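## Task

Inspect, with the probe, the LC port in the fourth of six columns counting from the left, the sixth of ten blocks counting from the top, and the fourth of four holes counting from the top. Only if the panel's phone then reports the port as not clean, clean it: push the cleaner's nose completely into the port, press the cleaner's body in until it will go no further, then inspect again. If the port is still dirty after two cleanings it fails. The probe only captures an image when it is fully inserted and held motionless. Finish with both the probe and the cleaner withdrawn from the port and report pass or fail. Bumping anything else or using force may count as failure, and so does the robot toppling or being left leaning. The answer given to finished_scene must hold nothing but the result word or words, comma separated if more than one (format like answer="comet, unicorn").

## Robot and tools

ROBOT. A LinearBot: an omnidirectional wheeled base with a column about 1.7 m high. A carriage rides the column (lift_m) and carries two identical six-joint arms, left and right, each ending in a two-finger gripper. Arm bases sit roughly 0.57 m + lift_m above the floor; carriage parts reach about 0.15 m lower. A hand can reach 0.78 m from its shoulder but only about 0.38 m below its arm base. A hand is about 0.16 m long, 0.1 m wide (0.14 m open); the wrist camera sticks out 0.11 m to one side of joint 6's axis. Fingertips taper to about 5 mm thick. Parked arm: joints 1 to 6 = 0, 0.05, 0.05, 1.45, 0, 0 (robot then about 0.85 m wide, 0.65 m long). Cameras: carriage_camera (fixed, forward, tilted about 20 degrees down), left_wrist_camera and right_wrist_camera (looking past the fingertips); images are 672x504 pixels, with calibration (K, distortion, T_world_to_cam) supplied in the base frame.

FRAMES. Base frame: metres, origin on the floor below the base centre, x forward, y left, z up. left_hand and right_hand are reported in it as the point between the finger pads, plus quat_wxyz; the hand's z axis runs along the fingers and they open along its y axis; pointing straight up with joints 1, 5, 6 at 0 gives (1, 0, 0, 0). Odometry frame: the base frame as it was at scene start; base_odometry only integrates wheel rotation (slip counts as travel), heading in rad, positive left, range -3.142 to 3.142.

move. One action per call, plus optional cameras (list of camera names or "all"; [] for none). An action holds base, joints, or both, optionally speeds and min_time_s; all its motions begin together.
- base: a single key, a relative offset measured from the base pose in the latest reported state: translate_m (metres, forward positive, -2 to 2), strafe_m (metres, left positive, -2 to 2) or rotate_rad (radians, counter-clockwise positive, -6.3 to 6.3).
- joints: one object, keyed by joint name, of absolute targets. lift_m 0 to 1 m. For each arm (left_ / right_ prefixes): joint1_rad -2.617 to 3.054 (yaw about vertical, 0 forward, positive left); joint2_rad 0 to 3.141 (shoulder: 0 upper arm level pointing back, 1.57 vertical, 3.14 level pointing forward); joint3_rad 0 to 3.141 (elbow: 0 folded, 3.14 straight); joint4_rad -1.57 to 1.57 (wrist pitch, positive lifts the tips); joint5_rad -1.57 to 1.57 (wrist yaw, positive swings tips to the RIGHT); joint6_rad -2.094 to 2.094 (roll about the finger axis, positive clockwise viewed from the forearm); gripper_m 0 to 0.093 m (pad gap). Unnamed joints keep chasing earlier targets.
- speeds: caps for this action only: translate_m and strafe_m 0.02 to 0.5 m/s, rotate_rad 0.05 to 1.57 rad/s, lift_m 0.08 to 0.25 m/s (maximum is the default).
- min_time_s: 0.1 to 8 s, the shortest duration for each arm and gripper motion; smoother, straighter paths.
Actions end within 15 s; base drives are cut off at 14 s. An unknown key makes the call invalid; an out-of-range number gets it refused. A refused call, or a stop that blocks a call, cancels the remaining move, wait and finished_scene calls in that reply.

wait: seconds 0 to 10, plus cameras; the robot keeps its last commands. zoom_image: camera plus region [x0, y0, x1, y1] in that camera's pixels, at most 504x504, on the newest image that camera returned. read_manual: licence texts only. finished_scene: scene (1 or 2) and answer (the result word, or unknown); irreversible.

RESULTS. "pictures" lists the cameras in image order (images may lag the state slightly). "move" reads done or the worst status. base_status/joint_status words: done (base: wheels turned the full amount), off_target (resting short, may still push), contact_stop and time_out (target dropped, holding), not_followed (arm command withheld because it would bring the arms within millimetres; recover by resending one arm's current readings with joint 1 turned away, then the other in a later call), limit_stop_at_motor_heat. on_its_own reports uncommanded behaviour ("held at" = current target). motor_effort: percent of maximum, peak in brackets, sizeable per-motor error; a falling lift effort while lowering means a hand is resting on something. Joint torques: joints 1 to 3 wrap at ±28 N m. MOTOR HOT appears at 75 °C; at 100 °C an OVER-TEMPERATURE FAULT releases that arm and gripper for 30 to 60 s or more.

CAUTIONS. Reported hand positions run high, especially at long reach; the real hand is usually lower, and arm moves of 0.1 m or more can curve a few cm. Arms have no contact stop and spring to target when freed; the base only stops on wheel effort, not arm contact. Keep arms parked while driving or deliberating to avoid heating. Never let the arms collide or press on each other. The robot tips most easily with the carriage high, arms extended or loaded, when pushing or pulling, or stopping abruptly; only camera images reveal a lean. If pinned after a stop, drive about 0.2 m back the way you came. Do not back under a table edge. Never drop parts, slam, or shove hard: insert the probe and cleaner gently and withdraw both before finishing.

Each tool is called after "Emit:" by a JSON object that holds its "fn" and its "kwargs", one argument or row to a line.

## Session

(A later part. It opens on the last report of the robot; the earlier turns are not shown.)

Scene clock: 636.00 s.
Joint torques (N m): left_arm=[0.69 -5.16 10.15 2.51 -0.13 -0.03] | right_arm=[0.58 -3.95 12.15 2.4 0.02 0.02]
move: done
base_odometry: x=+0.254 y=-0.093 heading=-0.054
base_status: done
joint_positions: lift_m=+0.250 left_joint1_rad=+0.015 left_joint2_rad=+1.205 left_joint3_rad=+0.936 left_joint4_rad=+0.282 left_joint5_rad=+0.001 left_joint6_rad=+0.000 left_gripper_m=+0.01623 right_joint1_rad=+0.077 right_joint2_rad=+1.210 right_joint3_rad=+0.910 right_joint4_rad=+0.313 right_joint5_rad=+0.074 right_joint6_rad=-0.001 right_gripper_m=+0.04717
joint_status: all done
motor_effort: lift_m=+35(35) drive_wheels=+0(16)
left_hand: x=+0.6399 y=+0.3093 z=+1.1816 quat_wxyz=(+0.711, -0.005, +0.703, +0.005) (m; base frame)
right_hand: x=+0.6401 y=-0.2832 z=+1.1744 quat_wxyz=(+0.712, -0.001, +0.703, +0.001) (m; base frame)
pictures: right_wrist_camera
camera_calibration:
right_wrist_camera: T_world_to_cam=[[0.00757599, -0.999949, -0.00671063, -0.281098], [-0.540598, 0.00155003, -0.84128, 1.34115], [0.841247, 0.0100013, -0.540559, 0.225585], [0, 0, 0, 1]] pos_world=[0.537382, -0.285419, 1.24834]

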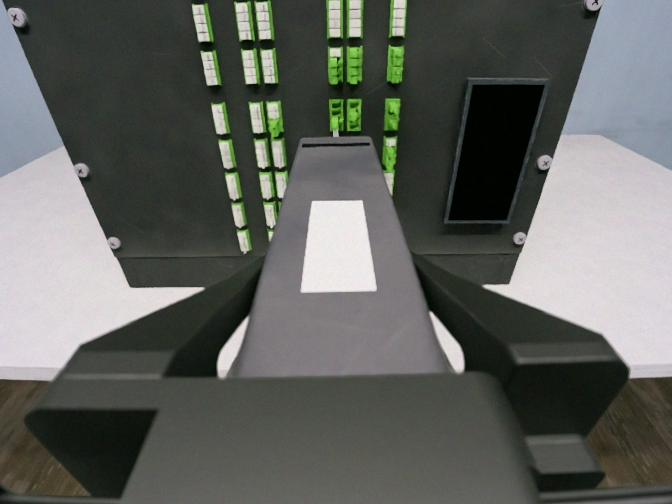

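Emit:
{"fn": "move", "kwargs": {
  "joints": {"right_joint5_rad":0.065,"lift_m":0.249},
  "cameras": ["right_wrist_camera"]
}}

Emit:
{"fn": "zoom_image", "kwargs": {
  "camera": "right_wrist_camera",
  "region": [315, 87, 355, 137]
}}

Scene clock: 643.17 s.
Joint torques (N m): left_arm=[0.7 -5.03 10.19 2.5 -0.14 -0.03] | right_arm=[0.65 -3.89 12.25 2.37 -0.15 0]
move: done
base_odometry: x=+0.254 y=-0.093 heading=-0.054
base_status: not commanded
joint_positions: lift_m=+0.249 left_joint1_rad=+0.015 left_joint2_rad=+1.205 left_joint3_rad=+0.936 left_joint4_rad=+0.282 left_joint5_rad=+0.001 left_joint6_rad=+0.000 left_gripper_m=+0.01623 right_joint1_rad=+0.077 right_joint2_rad=+1.210 right_joint3_rad=+0.910 right_joint4_rad=+0.313 right_joint5_rad=+0.073 right_joint6_rad=-0.001 right_gripper_m=+0.04717
joint_status: all done
motor_effort: lift_m=+35(36) drive_wheels=+0(3)
left_hand: x=+0.6399 y=+0.3093 z=+1.1808 quat_wxyz=(+0.711, -0.005, +0.703, +0.005) (m; base frame)
right_hand: x=+0.6401 y=-0.2830 z=+1.1738 quat_wxyz=(+0.712, -0.002, +0.702, +0.002) (m; base frame)
pictures: right_wrist_camera
camera_calibration:
right_wrist_camera: T_world_to_cam=[[0.00874643, -0.999939, -0.00673679, -0.281601], [-0.539988, 0.000947258, -0.841672, 1.34064], [0.841627, 0.0109994, -0.539947, 0.224573], [0, 0, 0, 1]] pos_world=[0.537385, -0.285324, 1.24774]

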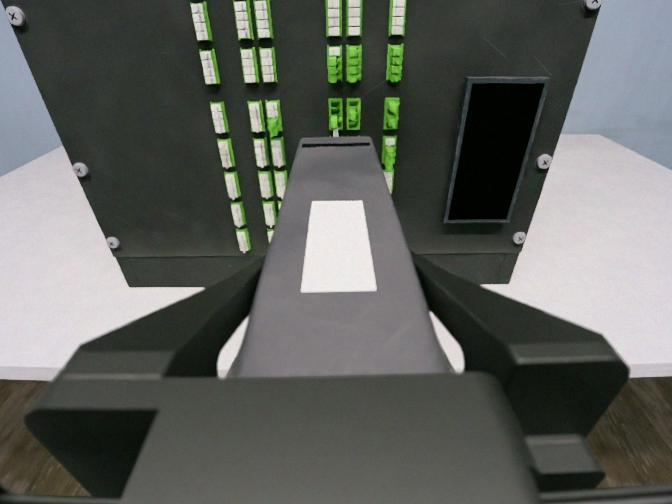

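Scaled by 10.080 from the camera's 672x504 image, which has a finer 960x720 frame.

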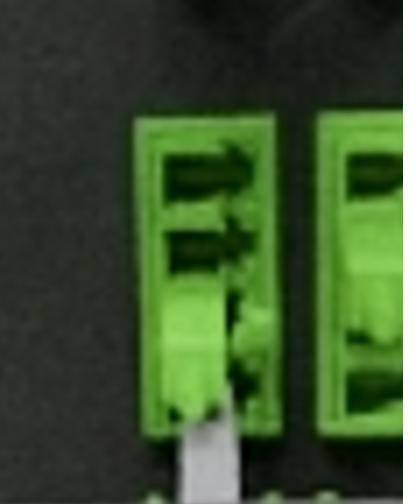

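Emit:
{"fn": "move", "kwargs": {
  "base": {"rotate_rad":0.0014},
  "speeds": {"rotate_rad":0.1},
  "cameras": ["right_wrist_camera"]
}}

Emit:
{"fn": "zoom_image", "kwargs": {
  "camera": "right_wrist_camera",
  "region": [315, 87, 355, 137]
}}

Scene clock: 652.20 s.
Joint torques (N m): left_arm=[0.7 -5.12 10.09 2.49 -0.14 -0.03] | right_arm=[0.65 -3.89 12.34 2.38 -0.15 0.01]
move: done
base_odometry: x=+0.254 y=-0.093 heading=-0.053
base_status: done
joint_positions: lift_m=+0.249 left_joint1_rad=+0.015 left_joint2_rad=+1.205 left_joint3_rad=+0.936 left_joint4_rad=+0.282 left_joint5_rad=+0.001 left_joint6_rad=+0.000 left_gripper_m=+0.01623 right_joint1_rad=+0.077 right_joint2_rad=+1.210 right_joint3_rad=+0.910 right_joint4_rad=+0.313 right_joint5_rad=+0.073 right_joint6_rad=-0.001 right_gripper_m=+0.04717
joint_status: not commanded
motor_effort: lift_m=+35(35) drive_wheels=+1(4)
left_hand: x=+0.6399 y=+0.3093 z=+1.1808 quat_wxyz=(+0.711, -0.005, +0.703, +0.005) (m; base frame)
right_hand: x=+0.6401 y=-0.2830 z=+1.1738 quat_wxyz=(+0.712, -0.002, +0.702, +0.002) (m; base frame)
pictures: right_wrist_camera
camera_calibration:
right_wrist_camera: T_world_to_cam=[[0.00874643, -0.999939, -0.00673679, -0.281601], [-0.539988, 0.000947258, -0.841672, 1.34064], [0.841627, 0.0109994, -0.539947, 0.224573], [0, 0, 0, 1]] pos_world=[0.537385, -0.285324, 1.24774]

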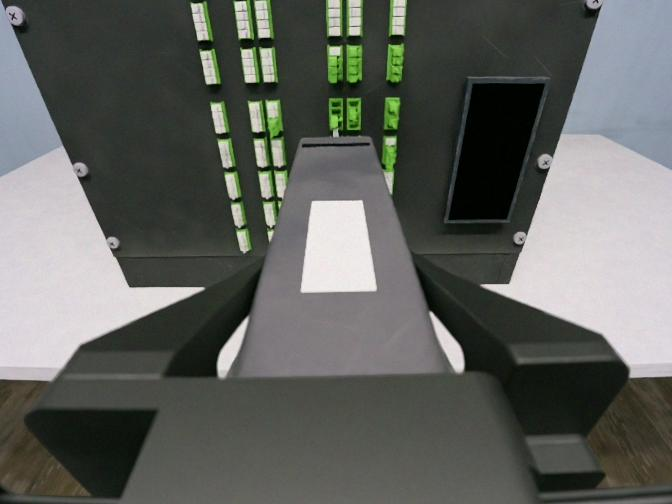

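Scaled by 10.080 from the camera's 672x504 image, which has a finer 960x720 frame.

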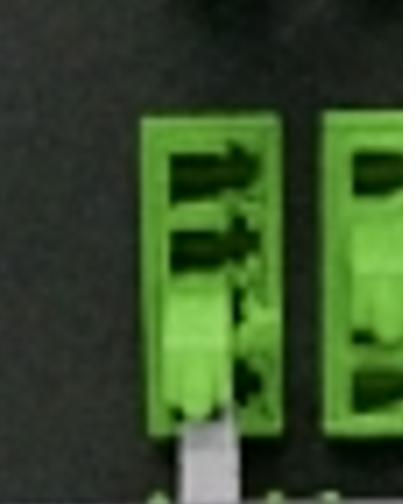

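Emit:
{"fn": "move", "kwargs": {
  "base": {"rotate_rad":0.0017},
  "speeds": {"rotate_rad":0.1},
  "cameras": ["right_wrist_camera"]
}}

Emit:
{"fn": "zoom_image", "kwargs": {
  "camera": "right_wrist_camera",
  "region": [315, 87, 355, 137]
}}

Scene clock: 655.70 s.
Joint torques (N m): left_arm=[0.7 -5.09 10.13 2.47 -0.13 -0.03] | right_arm=[0.62 -3.9 12.3 2.38 -0.14 0.01]
move: done
base_odometry: x=+0.254 y=-0.093 heading=-0.052
base_status: done
joint_positions: lift_m=+0.249 left_joint1_rad=+0.015 left_joint2_rad=+1.205 left_joint3_rad=+0.936 left_joint4_rad=+0.282 left_joint5_rad=+0.001 left_joint6_rad=+0.000 left_gripper_m=+0.01623 right_joint1_rad=+0.077 right_joint2_rad=+1.210 right_joint3_rad=+0.910 right_joint4_rad=+0.313 right_joint5_rad=+0.072 right_joint6_rad=-0.001 right_gripper_m=+0.04717
joint_status: not commanded
motor_effort: lift_m=+35(35) drive_wheels=+2(5)
left_hand: x=+0.6399 y=+0.3093 z=+1.1808 quat_wxyz=(+0.711, -0.005, +0.703, +0.005) (m; base frame)
right_hand: x=+0.6401 y=-0.2830 z=+1.1737 quat_wxyz=(+0.712, -0.002, +0.702, +0.002) (m; base frame)
pictures: right_wrist_camera
camera_calibration:
right_wrist_camera: T_world_to_cam=[[0.00910443, -0.999936, -0.00673293, -0.281799], [-0.54029, 0.000746634, -0.841479, 1.34042], [0.84143, 0.0112989, -0.540249, 0.225087], [0, 0, 0, 1]] pos_world=[0.537385, -0.285325, 1.24764]

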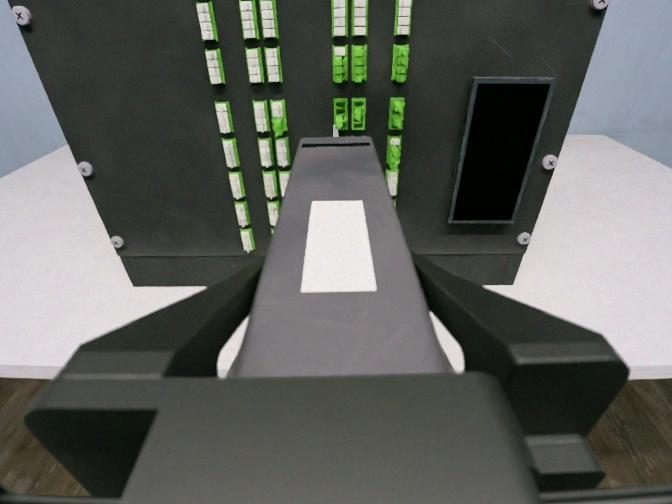

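Scaled by 10.080 from the camera's 672x504 image, which has a finer 960x720 frame.

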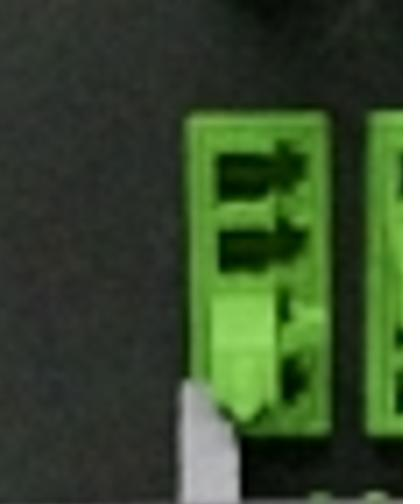

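Emit:
{"fn": "move", "kwargs": {
  "base": {"translate_m":-0.01},
  "speeds": {"translate_m":0.04},
  "cameras": []
}}

Emit:
{"fn": "move", "kwargs": {
  "base": {"translate_m":0.01},
  "speeds": {"translate_m":0.04},
  "cameras": ["right_wrist_camera"]
}}

Emit:
{"fn": "zoom_image", "kwargs": {
  "camera": "right_wrist_camera",
  "region": [315, 87, 355, 137]
}}

Scene clock: 661.80 s.
Joint torques (N m): left_arm=[0.69 -5.2 10.19 2.47 -0.14 -0.03] | right_arm=[0.55 -3.92 12.3 2.39 -0.14 0.01]
move: done
base_odometry: x=+0.244 y=-0.092 heading=-0.052
base_status: done
joint_positions: lift_m=+0.249 left_joint1_rad=+0.015 left_joint2_rad=+1.205 left_joint3_rad=+0.936 left_joint4_rad=+0.282 left_joint5_rad=+0.001 left_joint6_rad=+0.000 left_gripper_m=+0.01623 right_joint1_rad=+0.077 right_joint2_rad=+1.210 right_joint3_rad=+0.910 right_joint4_rad=+0.313 right_joint5_rad=+0.072 right_joint6_rad=-0.001 right_gripper_m=+0.04717
joint_status: not commanded
motor_effort: lift_m=+35(35) drive_wheels=+2(12)
left_hand: x=+0.6399 y=+0.3093 z=+1.1808 quat_wxyz=(+0.711, -0.005, +0.703, +0.005) (m; base frame)
right_hand: x=+0.6401 y=-0.2829 z=+1.1736 quat_wxyz=(+0.712, -0.002, +0.703, +0.002) (m; base frame)
pictures: none
No camera images: "cameras" was empty.

Scene clock: 662.50 s.
Joint torques (N m): left_arm=[0.69 -5.22 10 2.47 -0.13 -0.02] | right_arm=[0.62 -3.9 12.3 2.39 -0.13 0.02]
move: done
base_odometry: x=+0.254 y=-0.093 heading=-0.052
base_status: done
joint_positions: lift_m=+0.249 left_joint1_rad=+0.015 left_joint2_rad=+1.205 left_joint3_rad=+0.936 left_joint4_rad=+0.282 left_joint5_rad=+0.001 left_joint6_rad=+0.000 left_gripper_m=+0.01623 right_joint1_rad=+0.077 right_joint2_rad=+1.210 right_joint3_rad=+0.910 right_joint4_rad=+0.313 right_joint5_rad=+0.071 right_joint6_rad=-0.001 right_gripper_m=+0.04717
joint_status: not commanded
motor_effort: lift_m=+35(35) drive_wheels=-6(10)
left_hand: x=+0.6399 y=+0.3093 z=+1.1809 quat_wxyz=(+0.712, -0.005, +0.703, +0.005) (m; base frame)
right_hand: x=+0.6401 y=-0.2827 z=+1.1738 quat_wxyz=(+0.712, -0.002, +0.702, +0.002) (m; base frame)
pictures: right_wrist_camera
camera_calibration:
right_wrist_camera: T_world_to_cam=[[0.0106866, -0.999921, -0.00666977, -0.282629], [-0.539979, -0.000156741, -0.841679, 1.34033], [0.841611, 0.0125962, -0.539937, 0.225022], [0, 0, 0, 1]] pos_world=[0.537388, -0.285231, 1.24774]

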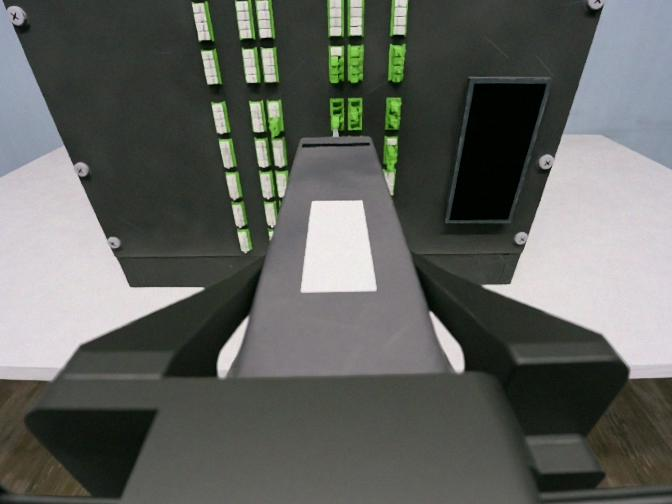

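Scaled by 10.080 from the camera's 672x504 image, which has a finer 960x720 frame.

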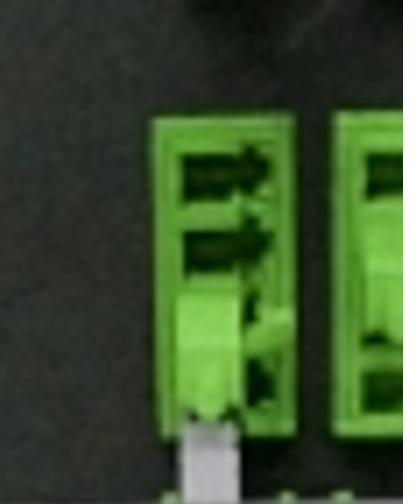

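Emit:
{"fn": "move", "kwargs": {
  "base": {"translate_m":0.005},
  "speeds": {"translate_m":0.03},
  "cameras": ["right_wrist_camera"]
}}

Emit:
{"fn": "zoom_image", "kwargs": {
  "camera": "right_wrist_camera",
  "region": [315, 87, 355, 137]
}}

Scene clock: 666.50 s.
Joint torques (N m): left_arm=[0.44 -5.08 10.09 2.49 -0.14 -0.03] | right_arm=[0.73 -3.79 12.38 2.43 -0.13 0.01]
move: done
base_odometry: x=+0.259 y=-0.094 heading=-0.053
base_status: done
joint_positions: lift_m=+0.249 left_joint1_rad=+0.015 left_joint2_rad=+1.205 left_joint3_rad=+0.936 left_joint4_rad=+0.282 left_joint5_rad=+0.001 left_joint6_rad=+0.000 left_gripper_m=+0.01623 right_joint1_rad=+0.077 right_joint2_rad=+1.210 right_joint3_rad=+0.910 right_joint4_rad=+0.315 right_joint5_rad=+0.071 right_joint6_rad=-0.001 right_gripper_m=+0.04717
joint_status: not commanded
motor_effort: lift_m=+35(35) drive_wheels=+3(11)
left_hand: x=+0.6399 y=+0.3093 z=+1.1808 quat_wxyz=(+0.711, -0.005, +0.703, +0.005) (m; base frame)
right_hand: x=+0.6401 y=-0.2827 z=+1.1740 quat_wxyz=(+0.712, -0.002, +0.702, +0.002) (m; base frame)
pictures: right_wrist_camera
camera_calibration:
right_wrist_camera: T_world_to_cam=[[0.0106407, -0.999921, -0.0067423, -0.282512], [-0.538998, -0.0000562462, -0.842307, 1.34064], [0.84224, 0.0125968, -0.538956, 0.223593], [0, 0, 0, 1]] pos_world=[0.537289, -0.285231, 1.24783]

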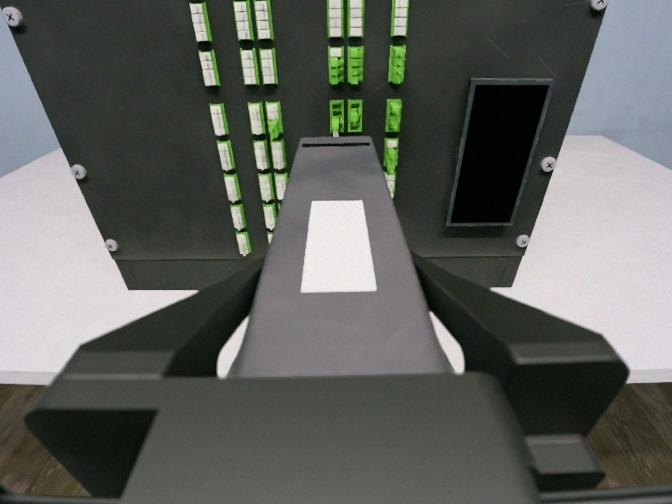

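Scaled by 10.080 from the camera's 672x504 image, which has a finer 960x720 frame.

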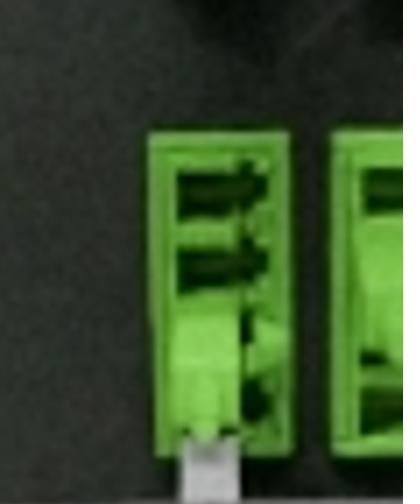

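Emit:
{"fn": "move", "kwargs": {
  "joints": {"lift_m":0.2497},
  "cameras": []
}}

Emit:
{"fn": "move", "kwargs": {
  "base": {"translate_m":0.004},
  "speeds": {"translate_m":0.03},
  "cameras": ["right_wrist_camera"]
}}

Emit:
{"fn": "zoom_image", "kwargs": {
  "camera": "right_wrist_camera",
  "region": [315, 87, 355, 137]
}}

Scene clock: 671.97 s.
Joint torques (N m): left_arm=[0.69 -5.12 10.22 2.43 -0.13 -0.03] | right_arm=[0.59 -3.96 12.36 2.41 -0.13 0]
move: done
base_odometry: x=+0.259 y=-0.094 heading=-0.053
base_status: not commanded
joint_positions: lift_m=+0.250 left_joint1_rad=+0.015 left_joint2_rad=+1.205 left_joint3_rad=+0.936 left_joint4_rad=+0.281 left_joint5_rad=+0.001 left_joint6_rad=+0.000 left_gripper_m=+0.01623 right_joint1_rad=+0.077 right_joint2_rad=+1.210 right_joint3_rad=+0.910 right_joint4_rad=+0.314 right_joint5_rad=+0.071 right_joint6_rad=-0.001 right_gripper_m=+0.04717
joint_status: all done
motor_effort: lift_m=+35(38) drive_wheels=+3(3)
left_hand: x=+0.6399 y=+0.3093 z=+1.1814 quat_wxyz=(+0.711, -0.005, +0.703, +0.005) (m; base frame)
right_hand: x=+0.6401 y=-0.2827 z=+1.1746 quat_wxyz=(+0.712, -0.002, +0.702, +0.002) (m; base frame)
pictures: none
No camera images: "cameras" was empty.

Scene clock: 672.60 s.
Joint torques (N m): left_arm=[0.73 -5.15 10 2.47 -0.13 -0.02] | right_arm=[0.57 -4.01 12.29 2.38 -0.13 0.01]
move: done
base_odometry: x=+0.263 y=-0.094 heading=-0.053
base_status: done
joint_positions: lift_m=+0.250 left_joint1_rad=+0.015 left_joint2_rad=+1.206 left_joint3_rad=+0.936 left_joint4_rad=+0.281 left_joint5_rad=+0.001 left_joint6_rad=+0.000 left_gripper_m=+0.01623 right_joint1_rad=+0.077 right_joint2_rad=+1.212 right_joint3_rad=+0.910 right_joint4_rad=+0.313 right_joint5_rad=+0.071 right_joint6_rad=-0.001 right_gripper_m=+0.04717
joint_status: not commanded
motor_effort: lift_m=+35(35) drive_wheels=-6(12)
left_hand: x=+0.6401 y=+0.3093 z=+1.1811 quat_wxyz=(+0.711, -0.005, +0.703, +0.005) (m; base frame)
right_hand: x=+0.6406 y=-0.2827 z=+1.1736 quat_wxyz=(+0.711, -0.002, +0.703, +0.002) (m; base frame)
pictures: right_wrist_camera
camera_calibration:
right_wrist_camera: T_world_to_cam=[[0.0106421, -0.999922, -0.00655596, -0.282654], [-0.541913, -0.000257283, -0.840434, 1.34012], [0.840367, 0.0124968, -0.541874, 0.227579], [0, 0, 0, 1]] pos_world=[0.537986, -0.285131, 1.24775]

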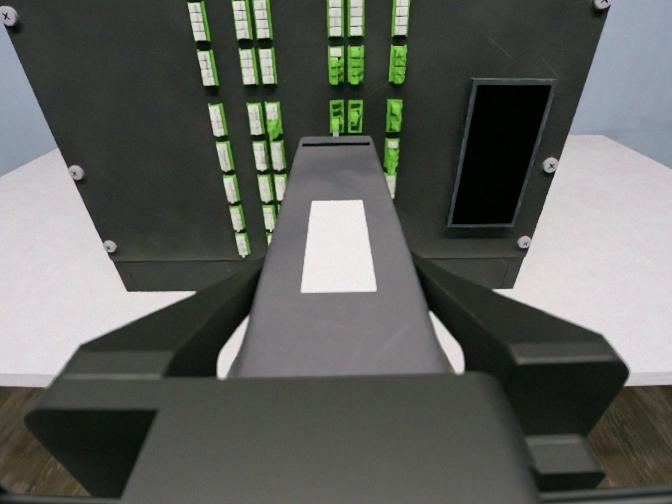

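Scaled by 10.080 from the camera's 672x504 image, which has a finer 960x720 frame.

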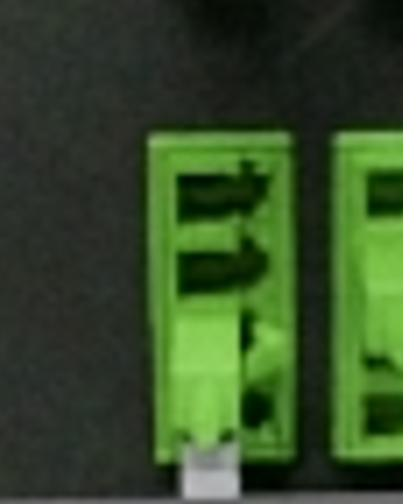

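Emit:
{"fn": "move", "kwargs": {
  "base": {"translate_m":0.003},
  "speeds": {"translate_m":0.03},
  "joints": {"lift_m":0.249},
  "cameras": ["right_wrist_camera"]
}}

Emit:
{"fn": "zoom_image", "kwargs": {
  "camera": "right_wrist_camera",
  "region": [315, 87, 355, 137]
}}

Scene clock: 686.87 s.
Joint torques (N m): left_arm=[0.69 -5.2 10.07 2.47 -0.13 -0.02] | right_arm=[0.64 -3.21 12.3 2.49 -0.14 0]
move: done
base_odometry: x=+0.266 y=-0.094 heading=-0.054
base_status: done
joint_positions: lift_m=+0.249 left_joint1_rad=+0.015 left_joint2_rad=+1.206 left_joint3_rad=+0.936 left_joint4_rad=+0.282 left_joint5_rad=+0.001 left_joint6_rad=+0.000 left_gripper_m=+0.01623 right_joint1_rad=+0.077 right_joint2_rad=+1.202 right_joint3_rad=+0.910 right_joint4_rad=+0.302 right_joint5_rad=+0.072 right_joint6_rad=-0.001 right_gripper_m=+0.04717
joint_status: all done
motor_effort: lift_m=+35(36) drive_wheels=+3(12)
left_hand: x=+0.6401 y=+0.3093 z=+1.1805 quat_wxyz=(+0.711, -0.005, +0.703, +0.005) (m; base frame)
right_hand: x=+0.6383 y=-0.2830 z=+1.1741 quat_wxyz=(+0.710, -0.002, +0.704, +0.002) (m; base frame)
pictures: right_wrist_camera
camera_calibration:
right_wrist_camera: T_world_to_cam=[[0.00988117, -0.99993, -0.00644528, -0.282556], [-0.543198, 0.0000440566, -0.839605, 1.33926], [0.839546, 0.0117973, -0.54316, 0.231662], [0, 0, 0, 1]] pos_world=[0.535783, -0.285329, 1.24845]

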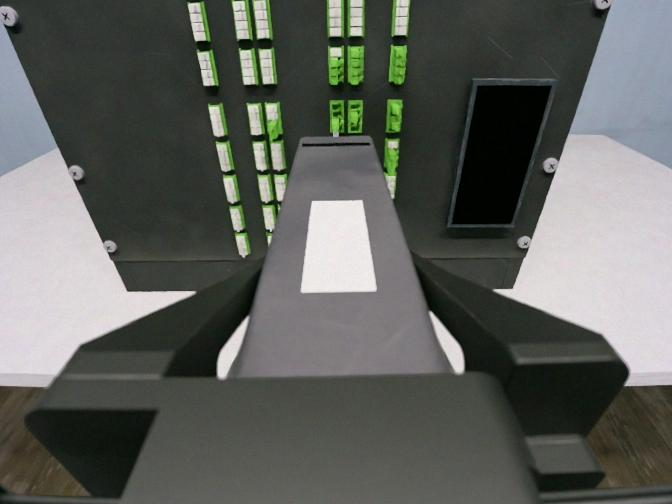

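Scaled by 10.080 from the camera's 672x504 image, which has a finer 960x720 frame.

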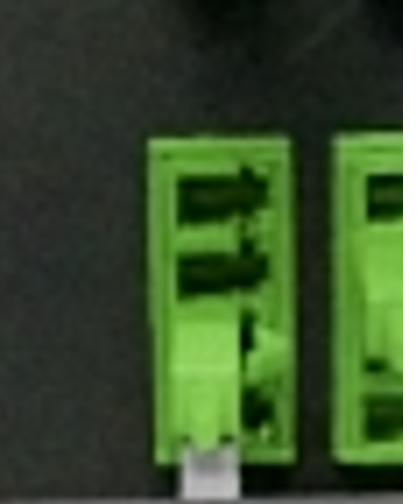

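Emit:
{"fn": "move", "kwargs": {
  "base": {"translate_m":-0.004},
  "speeds": {"translate_m":0.03},
  "joints": {"lift_m":0.2502,"right_joint1_rad":0.0835},
  "cameras": ["right_wrist_camera"]
}}

Emit:
{"fn": "zoom_image", "kwargs": {
  "camera": "right_wrist_camera",
  "region": [315, 87, 355, 137]
}}

Scene clock: 709.23 s.
Joint torques (N m): left_arm=[0.76 -5.23 10.03 2.47 -0.14 -0.02] | right_arm=[1.11 -4.38 12.29 2.35 -0.1 0.01]
move: done
base_odometry: x=+0.262 y=-0.094 heading=-0.054
base_status: done
joint_positions: lift_m=+0.250 left_joint1_rad=+0.015 left_joint2_rad=+1.206 left_joint3_rad=+0.936 left_joint4_rad=+0.282 left_joint5_rad=+0.001 left_joint6_rad=+0.000 left_gripper_m=+0.01623 right_joint1_rad=+0.077 right_joint2_rad=+1.216 right_joint3_rad=+0.910 right_joint4_rad=+0.317 right_joint5_rad=+0.069 right_joint6_rad=-0.001 right_gripper_m=+0.04717
joint_status: all done
motor_effort: lift_m=+35(39) drive_wheels=+0(12)
left_hand: x=+0.6401 y=+0.3093 z=+1.1817 quat_wxyz=(+0.711, -0.005, +0.703, +0.005) (m; base frame)
right_hand: x=+0.6414 y=-0.2822 z=+1.1735 quat_wxyz=(+0.711, -0.003, +0.703, +0.003) (m; base frame)
pictures: right_wrist_camera
camera_calibration:
right_wrist_camera: T_world_to_cam=[[0.0125286, -0.9999, -0.00657748, -0.283356], [-0.541901, -0.00126138, -0.840441, 1.34024], [0.840349, 0.0140939, -0.541863, 0.227213], [0, 0, 0, 1]] pos_world=[0.538889, -0.284839, 1.24765]

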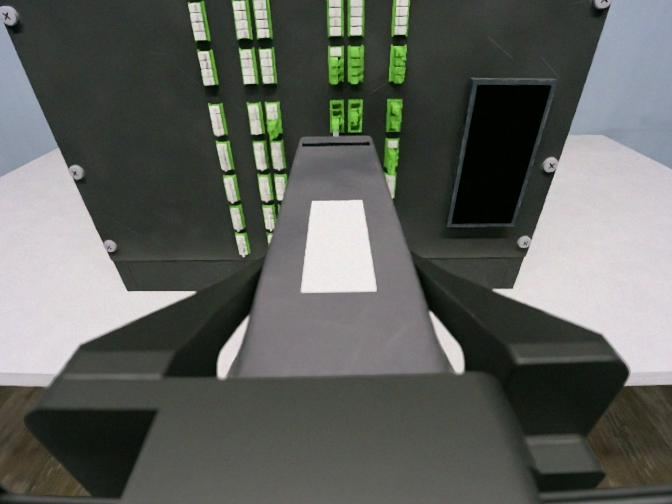

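Scaled by 10.080 from the camera's 672x504 image, which has a finer 960x720 frame.

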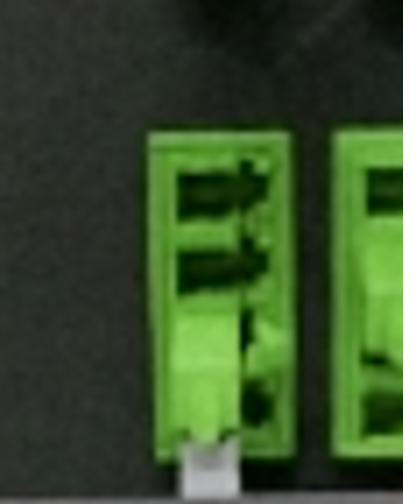

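Emit:
{"fn": "move", "kwargs": {
  "joints": {"right_joint2_rad":1.185},
  "cameras": ["right_wrist_camera"]
}}

Emit:
{"fn": "zoom_image", "kwargs": {
  "camera": "right_wrist_camera",
  "region": [315, 87, 355, 137]
}}

Scene clock: 713.40 s.
Joint torques (N m): left_arm=[0.7 -5.23 10.1 2.49 -0.14 -0.03] | right_arm=[1.1 -5.98 12.33 2.34 -0.11 0]
move: done
base_odometry: x=+0.262 y=-0.094 heading=-0.054
base_status: not commanded
joint_positions: lift_m=+0.250 left_joint1_rad=+0.015 left_joint2_rad=+1.206 left_joint3_rad=+0.936 left_joint4_rad=+0.281 left_joint5_rad=+0.001 left_joint6_rad=+0.000 left_gripper_m=+0.01623 right_joint1_rad=+0.077 right_joint2_rad=+1.216 right_joint3_rad=+0.910 right_joint4_rad=+0.317 right_joint5_rad=+0.069 right_joint6_rad=-0.001 right_gripper_m=+0.04717
joint_status: all done
motor_effort: lift_m=+35(35) drive_wheels=+0(0)
left_hand: x=+0.6401 y=+0.3093 z=+1.1816 quat_wxyz=(+0.711, -0.005, +0.703, +0.005) (m; base frame)
right_hand: x=+0.6414 y=-0.2822 z=+1.1735 quat_wxyz=(+0.711, -0.003, +0.703, +0.003) (m; base frame)
pictures: right_wrist_camera
camera_calibration:
right_wrist_camera: T_world_to_cam=[[0.0125286, -0.9999, -0.00657748, -0.283356], [-0.541901, -0.00126138, -0.840441, 1.34024], [0.840349, 0.0140939, -0.541863, 0.227213], [0, 0, 0, 1]] pos_world=[0.538889, -0.284839, 1.24765]

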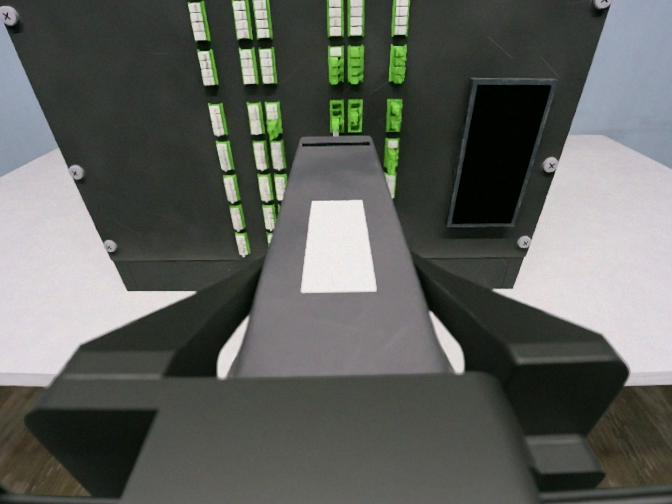

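Scaled by 10.080 from the camera's 672x504 image, which has a finer 960x720 frame.

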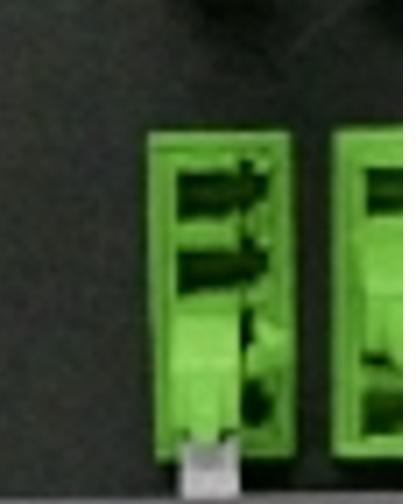

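Emit:
{"fn": "move", "kwargs": {
  "base": {"translate_m":-0.03},
  "speeds": {"translate_m":0.04},
  "joints": {"right_joint2_rad":1.16,"right_joint1_rad":0.078},
  "cameras": []
}}

Emit:
{"fn": "move", "kwargs": {
  "joints": {"right_joint2_rad":1.206},
  "cameras": []
}}

Emit:
{"fn": "move", "kwargs": {
  "base": {"translate_m":0.02},
  "speeds": {"translate_m":0.04},
  "cameras": ["right_wrist_camera"]
}}

Emit:
{"fn": "zoom_image", "kwargs": {
  "camera": "right_wrist_camera",
  "region": [315, 87, 355, 137]
}}

Scene clock: 722.77 s.
Joint torques (N m): left_arm=[0.72 -5.31 10.06 2.52 -0.13 -0.03] | right_arm=[0.62 -6.02 12.44 2.44 -0.11 0.01]
move: done
base_odometry: x=+0.232 y=-0.092 heading=-0.053
base_status: done
joint_positions: lift_m=+0.250 left_joint1_rad=+0.015 left_joint2_rad=+1.206 left_joint3_rad=+0.936 left_joint4_rad=+0.281 left_joint5_rad=+0.001 left_joint6_rad=+0.000 left_gripper_m=+0.01623 right_joint1_rad=+0.077 right_joint2_rad=+1.193 right_joint3_rad=+0.910 right_joint4_rad=+0.305 right_joint5_rad=+0.069 right_joint6_rad=-0.001 right_gripper_m=+0.04717
joint_status: all done
motor_effort: lift_m=+35(35) drive_wheels=-6(13)
left_hand: x=+0.6401 y=+0.3093 z=+1.1816 quat_wxyz=(+0.711, -0.005, +0.703, +0.005) (m; base frame)
right_hand: x=+0.6361 y=-0.2826 z=+1.1799 quat_wxyz=(+0.715, -0.003, +0.699, +0.003) (m; base frame)
pictures: none
No camera images: "cameras" was empty.

Scene clock: 723.30 s.
Joint torques (N m): left_arm=[0.69 -5.19 10 2.47 -0.13 -0.02] | right_arm=[0.57 -2.81 12.26 2.44 -0.11 0]
move: done
base_odometry: x=+0.232 y=-0.092 heading=-0.053
base_status: not commanded
joint_positions: lift_m=+0.250 left_joint1_rad=+0.015 left_joint2_rad=+1.206 left_joint3_rad=+0.936 left_joint4_rad=+0.281 left_joint5_rad=+0.001 left_joint6_rad=+0.000 left_gripper_m=+0.01623 right_joint1_rad=+0.077 right_joint2_rad=+1.197 right_joint3_rad=+0.910 right_joint4_rad=+0.308 right_joint5_rad=+0.069 right_joint6_rad=-0.001 right_gripper_m=+0.04717
joint_status: all done
motor_effort: lift_m=+35(35) drive_wheels=-5(6)
left_hand: x=+0.6401 y=+0.3093 z=+1.1816 quat_wxyz=(+0.711, -0.005, +0.703, +0.005) (m; base frame)
right_hand: x=+0.6370 y=-0.2825 z=+1.1790 quat_wxyz=(+0.715, -0.003, +0.699, +0.003) (m; base frame)
pictures: none
No camera images: "cameras" was empty.

Scene clock: 724.30 s.
Joint torques (N m): left_arm=[0.62 -5.15 10.1 2.48 -0.14 -0.03] | right_arm=[0.34 1.98 12.29 2.43 -0.12 0.01]
move: done
base_odometry: x=+0.252 y=-0.094 heading=-0.054
base_status: done
joint_positions: lift_m=+0.250 left_joint1_rad=+0.015 left_joint2_rad=+1.206 left_joint3_rad=+0.936 left_joint4_rad=+0.282 left_joint5_rad=+0.001 left_joint6_rad=+0.000 left_gripper_m=+0.01623 right_joint1_rad=+0.080 right_joint2_rad=+1.140 right_joint3_rad=+0.910 right_joint4_rad=+0.305 right_joint5_rad=+0.070 right_joint6_rad=-0.001 right_gripper_m=+0.04717
joint_status: not commanded
motor_effort: lift_m=+35(35) drive_wheels=+6(14)
left_hand: x=+0.6401 y=+0.3093 z=+1.1817 quat_wxyz=(+0.711, -0.005, +0.703, +0.005) (m; base frame)
right_hand: x=+0.6229 y=-0.2828 z=+1.2005 quat_wxyz=(+0.733, -0.002, +0.680, +0.005) (m; base frame)
pictures: right_wrist_camera
camera_calibration:
right_wrist_camera: T_world_to_cam=[[0.0146333, -0.999835, -0.0107223, -0.279943], [-0.487471, 0.0022291, -0.873136, 1.35927], [0.873016, 0.0180037, -0.487358, 0.172889], [0, 0, 0, 1]] pos_world=[0.515767, -0.286039, 1.26809]

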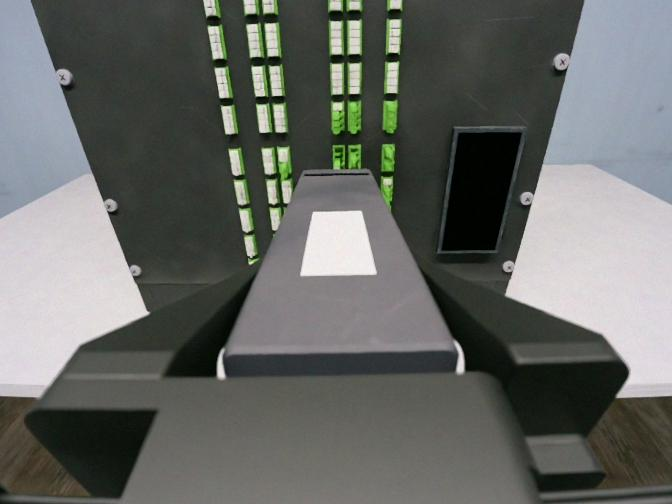

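Scaled by 10.080 from the camera's 672x504 image, which has a finer 960x720 frame.

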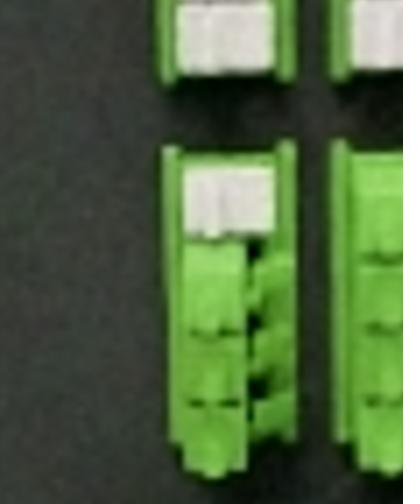

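Emit:
{"fn": "move", "kwargs": {
  "base": {"translate_m":-0.04},
  "speeds": {"translate_m":0.05},
  "cameras": []
}}

Emit:
{"fn": "wait", "kwargs": {
  "seconds": 0.5
}}

Emit:
{"fn": "zoom_image", "kwargs": {
  "camera": "right_wrist_camera",
  "region": [280, 40, 400, 200]
}}

Scene clock: 730.83 s.
Joint torques (N m): left_arm=[0.69 -5.19 10.13 2.5 -0.14 -0.03] | right_arm=[0.36 -3.84 12.1 2.3 -0.11 0.01]
move: done
base_odometry: x=+0.212 y=-0.092 heading=-0.054
base_status: done
joint_positions: lift_m=+0.250 left_joint1_rad=+0.015 left_joint2_rad=+1.206 left_joint3_rad=+0.936 left_joint4_rad=+0.281 left_joint5_rad=+0.001 left_joint6_rad=+0.000 left_gripper_m=+0.01623 right_joint1_rad=+0.080 right_joint2_rad=+1.210 right_joint3_rad=+0.912 right_joint4_rad=+0.321 right_joint5_rad=+0.069 right_joint6_rad=-0.001 right_gripper_m=+0.04717
joint_status: not commanded
motor_effort: lift_m=+35(35) drive_wheels=-3(11)
left_hand: x=+0.6401 y=+0.3093 z=+1.1815 quat_wxyz=(+0.711, -0.005, +0.703, +0.005) (m; base frame)
right_hand: x=+0.6398 y=-0.2813 z=+1.1777 quat_wxyz=(+0.715, -0.003, +0.699, +0.004) (m; base frame)
pictures: none
No camera images: "cameras" was empty.

Scene clock: 731.33 s.
Joint torques (N m): left_arm=[0.7 -5.22 10.07 2.47 -0.13 -0.02] | right_arm=[0.34 -3.85 12.14 2.31 -0.11 0.01]
base_odometry: x=+0.212 y=-0.092 heading=-0.054
base_status: done
joint_positions: lift_m=+0.250 left_joint1_rad=+0.015 left_joint2_rad=+1.206 left_joint3_rad=+0.936 left_joint4_rad=+0.281 left_joint5_rad=+0.001 left_joint6_rad=+0.000 left_gripper_m=+0.01623 right_joint1_rad=+0.080 right_joint2_rad=+1.210 right_joint3_rad=+0.912 right_joint4_rad=+0.321 right_joint5_rad=+0.069 right_joint6_rad=-0.001 right_gripper_m=+0.04717
joint_status: not commanded
motor_effort: lift_m=+35(35) drive_wheels=-3(11)
left_hand: x=+0.6401 y=+0.3093 z=+1.1815 quat_wxyz=(+0.711, -0.005, +0.703, +0.005) (m; base frame)
right_hand: x=+0.6398 y=-0.2813 z=+1.1777 quat_wxyz=(+0.715, -0.003, +0.699, +0.004) (m; base frame)
wait: 0.50 s; at rest by 0.27 s
pictures: carriage_camera, left_wrist_camera, right_wrist_camera
camera_calibration:
carriage_camera: T_world_to_cam=[[0.0407286, -0.998992, -0.0188871, 0.015088], [-0.3578, 0.00306708, -0.933793, 1.20922], [0.93291, 0.0447899, -0.357314, 0.333314], [0, 0, 0, 1]] pos_world=[0.121091, -0.00356507, 1.24854]
left_wrist_camera: T_world_to_cam=[[0.0439027, -0.99903, -0.00343835, 0.287962], [-0.603061, -0.0237575, -0.797341, 1.33512], [0.796486, 0.037079, -0.603519, 0.313641], [0, 0, 0, 1]] pos_world=[0.542707, 0.307773, 1.25482]
right_wrist_camera: T_world_to_cam=[[0.0149054, -0.999862, -0.0072766, -0.283203], [-0.53192, -0.00176693, -0.846793, 1.34391], [0.846664, 0.0164923, -0.531873, 0.215746], [0, 0, 0, 1]] pos_world=[0.536406, -0.284347, 1.2507]

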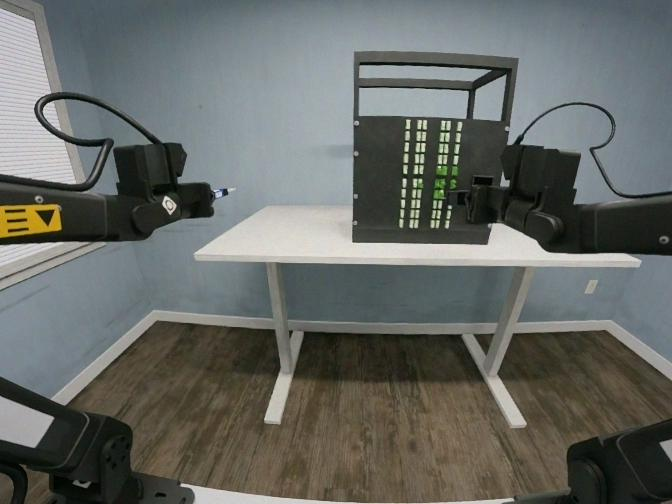

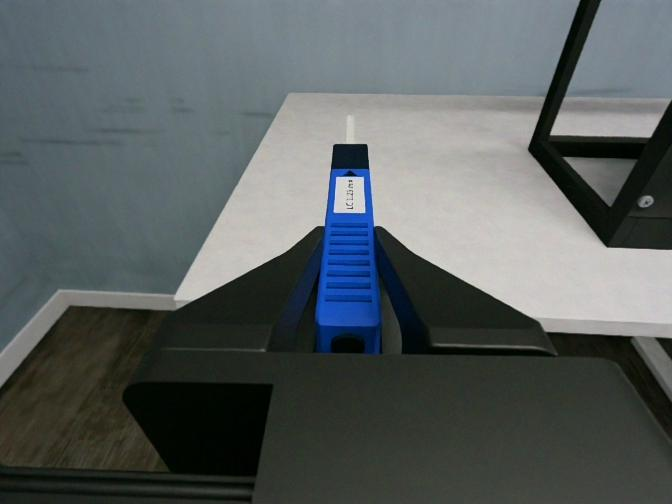

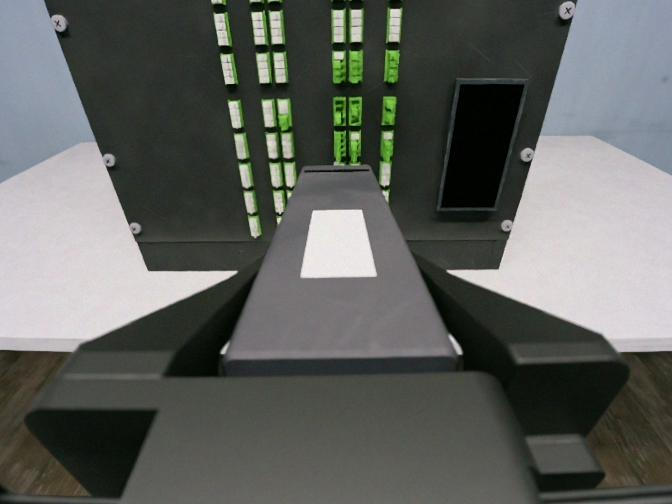

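Scaled by 3.150 from the camera's 672x504 image, which has a finer 960x720 frame.

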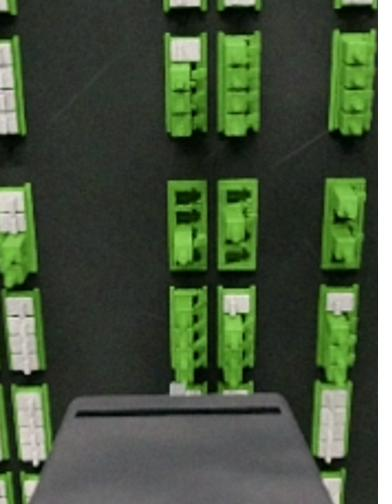

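Emit:
{"fn": "move", "kwargs": {
  "joints": {"right_joint4_rad":0.545,"lift_m":0.25},
  "min_time_s": 0.7,
  "cameras": ["right_wrist_camera"]
}}

Emit:
{"fn": "zoom_image", "kwargs": {
  "camera": "right_wrist_camera",
  "region": [280, 60, 400, 220]
}}

Scene clock: 752.63 s.
Joint torques (N m): left_arm=[0.7 -5.22 10.1 2.5 -0.13 -0.02] | right_arm=[0.38 -3.75 12.14 2.37 -0.12 0.01]
move: off_target
base_odometry: x=+0.212 y=-0.092 heading=-0.054
base_status: not commanded
joint_positions: lift_m=+0.250 left_joint1_rad=+0.015 left_joint2_rad=+1.206 left_joint3_rad=+0.936 left_joint4_rad=+0.281 left_joint5_rad=+0.001 left_joint6_rad=+0.000 left_gripper_m=+0.01623 right_joint1_rad=+0.080 right_joint2_rad=+1.210 right_joint3_rad=+0.912 right_joint4_rad=+0.462 right_joint5_rad=+0.069 right_joint6_rad=-0.001 right_gripper_m=+0.04717
joint_status: right_joint4_rad off_target (ended at +0.462, target +0.545); the others done
motor_effort: lift_m=+34(34) drive_wheels=-3(3)
left_hand: x=+0.6401 y=+0.3093 z=+1.1814 quat_wxyz=(+0.711, -0.005, +0.703, +0.005) (m; base frame)
right_hand: x=+0.6366 y=-0.2816 z=+1.2120 quat_wxyz=(+0.763, +0.000, +0.647, +0.008) (m; base frame)
pictures: right_wrist_camera
camera_calibration:
right_wrist_camera: T_world_to_cam=[[0.016609, -0.999729, -0.0163148, -0.273242], [-0.407882, 0.00812311, -0.912999, 1.37531], [0.912884, 0.0218186, -0.407636, 0.0454603], [0, 0, 0, 1]] pos_world=[0.524002, -0.285332, 1.26973]

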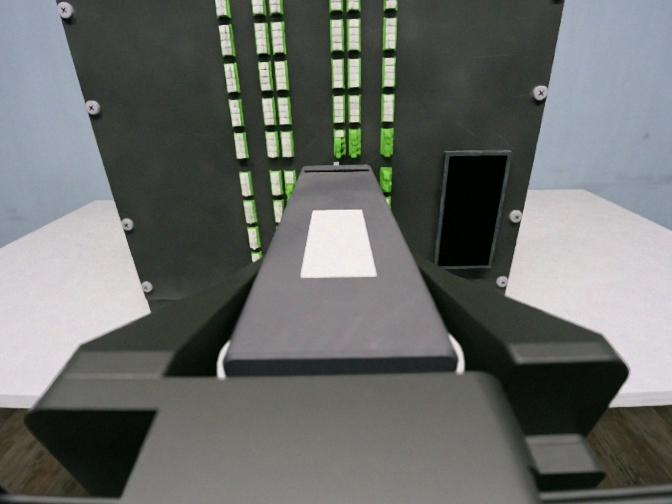

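Scaled by 3.150 from the camera's 672x504 image, which has a finer 960x720 frame.

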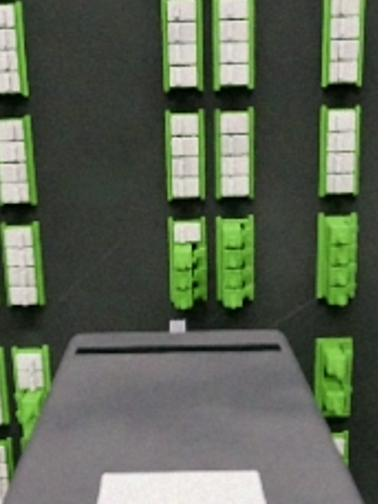

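Emit:
{"fn": "move", "kwargs": {
  "joints": {"lift_m":0.213},
  "cameras": []
}}

Emit:
{"fn": "move", "kwargs": {
  "base": {"translate_m":0.02},
  "speeds": {"translate_m":0.04},
  "cameras": ["right_wrist_camera"]
}}

Emit:
{"fn": "zoom_image", "kwargs": {
  "camera": "right_wrist_camera",
  "region": [305, 120, 365, 180]
}}

Scene clock: 760.23 s.
Joint torques (N m): left_arm=[0.72 -5.22 9.96 2.59 -0.13 -0.03] | right_arm=[0.31 -4.03 11.96 2.37 -0.12 0.01]
move: done
base_odometry: x=+0.212 y=-0.092 heading=-0.054
base_status: not commanded
joint_positions: lift_m=+0.213 left_joint1_rad=+0.015 left_joint2_rad=+1.206 left_joint3_rad=+0.938 left_joint4_rad=+0.276 left_joint5_rad=+0.001 left_joint6_rad=+0.000 left_gripper_m=+0.01623 right_joint1_rad=+0.080 right_joint2_rad=+1.213 right_joint3_rad=+0.913 right_joint4_rad=+0.466 right_joint5_rad=+0.069 right_joint6_rad=-0.001 right_gripper_m=+0.04717
joint_status: all done
motor_effort: lift_m=+36(37) drive_wheels=-3(3)
left_hand: x=+0.6401 y=+0.3093 z=+1.1439 quat_wxyz=(+0.710, -0.005, +0.704, +0.005) (m; base frame)
right_hand: x=+0.6372 y=-0.2815 z=+1.1756 quat_wxyz=(+0.764, +0.000, +0.646, +0.008) (m; base frame)
pictures: none
No camera images: "cameras" was empty.

Scene clock: 761.20 s.
Joint torques (N m): left_arm=[0.57 -5.14 9.98 2.48 -0.13 -0.03] | right_arm=[0.2 -4.21 12.1 2.32 -0.11 0]
move: done
base_odometry: x=+0.232 y=-0.093 heading=-0.054
base_status: done
joint_positions: lift_m=+0.213 left_joint1_rad=+0.015 left_joint2_rad=+1.206 left_joint3_rad=+0.938 left_joint4_rad=+0.279 left_joint5_rad=+0.001 left_joint6_rad=+0.000 left_gripper_m=+0.01623 right_joint1_rad=+0.080 right_joint2_rad=+1.213 right_joint3_rad=+0.913 right_joint4_rad=+0.471 right_joint5_rad=+0.069 right_joint6_rad=-0.001 right_gripper_m=+0.04717
joint_status: not commanded
motor_effort: lift_m=+36(36) drive_wheels=+3(8)
left_hand: x=+0.6401 y=+0.3093 z=+1.1446 quat_wxyz=(+0.711, -0.005, +0.703, +0.005) (m; base frame)
right_hand: x=+0.6370 y=-0.2815 z=+1.1769 quat_wxyz=(+0.765, +0.000, +0.644, +0.008) (m; base frame)
pictures: right_wrist_camera
camera_calibration:
right_wrist_camera: T_world_to_cam=[[0.0166832, -0.999719, -0.0168117, -0.27325], [-0.400601, 0.00872218, -0.916211, 1.3427], [0.916101, 0.0220201, -0.400343, 0.0202266], [0, 0, 0, 1]] pos_world=[0.523915, -0.28533, 1.2337]

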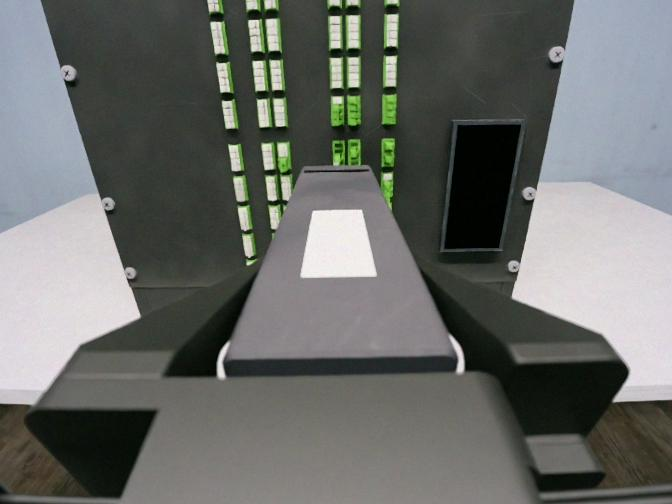

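Scaled by 8.400 from the camera's 672x504 image, which has a finer 960x720 frame.

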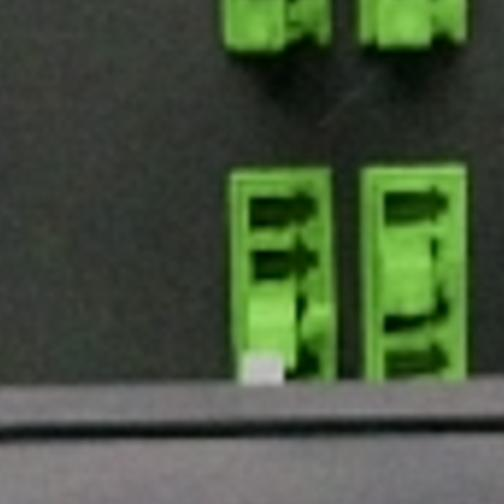

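Emit:
{"fn": "move", "kwargs": {
  "joints": {"lift_m":0.209,"right_joint4_rad":0.532},
  "cameras": []
}}

Emit:
{"fn": "move", "kwargs": {
  "base": {"translate_m":0.007},
  "speeds": {"translate_m":0.04},
  "cameras": ["right_wrist_camera"]
}}

Emit:
{"fn": "zoom_image", "kwargs": {
  "camera": "right_wrist_camera",
  "region": [310, 130, 360, 180]
}}

Scene clock: 774.37 s.
Joint torques (N m): left_arm=[0.69 -5.22 10.04 2.53 -0.14 -0.02] | right_arm=[0.35 -3.96 11.77 2.31 -0.12 0]
move: off_target
base_odometry: x=+0.232 y=-0.093 heading=-0.054
base_status: not commanded
joint_positions: lift_m=+0.209 left_joint1_rad=+0.015 left_joint2_rad=+1.206 left_joint3_rad=+0.938 left_joint4_rad=+0.278 left_joint5_rad=+0.001 left_joint6_rad=+0.000 left_gripper_m=+0.01623 right_joint1_rad=+0.080 right_joint2_rad=+1.213 right_joint3_rad=+0.913 right_joint4_rad=+0.464 right_joint5_rad=+0.069 right_joint6_rad=-0.001 right_gripper_m=+0.04717
joint_status: right_joint4_rad off_target (ended at +0.464, target +0.532); the others done
motor_effort: lift_m=+36(37) drive_wheels=+3(3)
left_hand: x=+0.6401 y=+0.3093 z=+1.1404 quat_wxyz=(+0.711, -0.005, +0.704, +0.005) (m; base frame)
right_hand: x=+0.6373 y=-0.2815 z=+1.1712 quat_wxyz=(+0.763, +0.000, +0.646, +0.008) (m; base frame)
pictures: none
No camera images: "cameras" was empty.

Scene clock: 775.07 s.
Joint torques (N m): left_arm=[0.79 -5.22 9.99 2.53 -0.13 -0.02] | right_arm=[0.44 -4.07 11.99 2.27 -0.12 0]
move: done
base_odometry: x=+0.239 y=-0.093 heading=-0.055
base_status: done
joint_positions: lift_m=+0.209 left_joint1_rad=+0.015 left_joint2_rad=+1.206 left_joint3_rad=+0.938 left_joint4_rad=+0.279 left_joint5_rad=+0.001 left_joint6_rad=+0.000 left_gripper_m=+0.01623 right_joint1_rad=+0.080 right_joint2_rad=+1.213 right_joint3_rad=+0.913 right_joint4_rad=+0.463 right_joint5_rad=+0.069 right_joint6_rad=-0.001 right_gripper_m=+0.04717
joint_status: not commanded
motor_effort: lift_m=+36(36) drive_wheels=+3(11)
left_hand: x=+0.6401 y=+0.3093 z=+1.1406 quat_wxyz=(+0.711, -0.005, +0.703, +0.005) (m; base frame)
right_hand: x=+0.6374 y=-0.2815 z=+1.1709 quat_wxyz=(+0.763, +0.000, +0.647, +0.008) (m; base frame)
pictures: right_wrist_camera
camera_calibration:
right_wrist_camera: T_world_to_cam=[[0.016609, -0.999729, -0.0163148, -0.273824], [-0.407882, 0.00812311, -0.912999, 1.33807], [0.912884, 0.0218186, -0.407636, 0.0280652], [0, 0, 0, 1]] pos_world=[0.524702, -0.285232, 1.22863]

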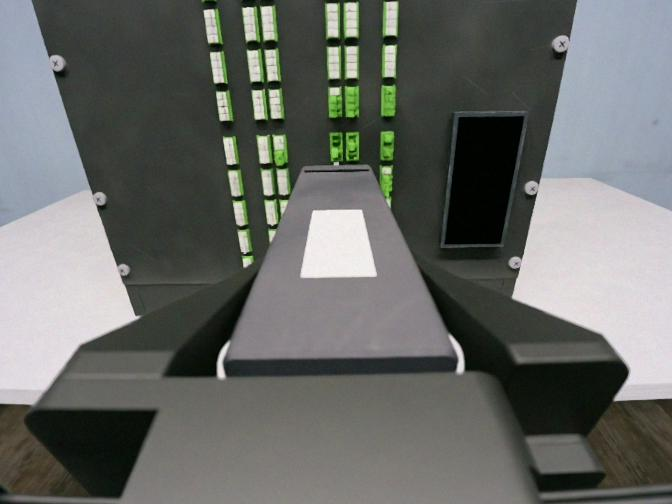

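Scaled by 10.080 from the camera's 672x504 image, which has a finer 960x720 frame.

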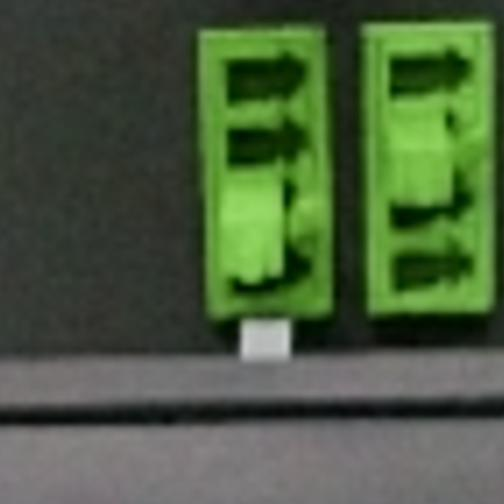

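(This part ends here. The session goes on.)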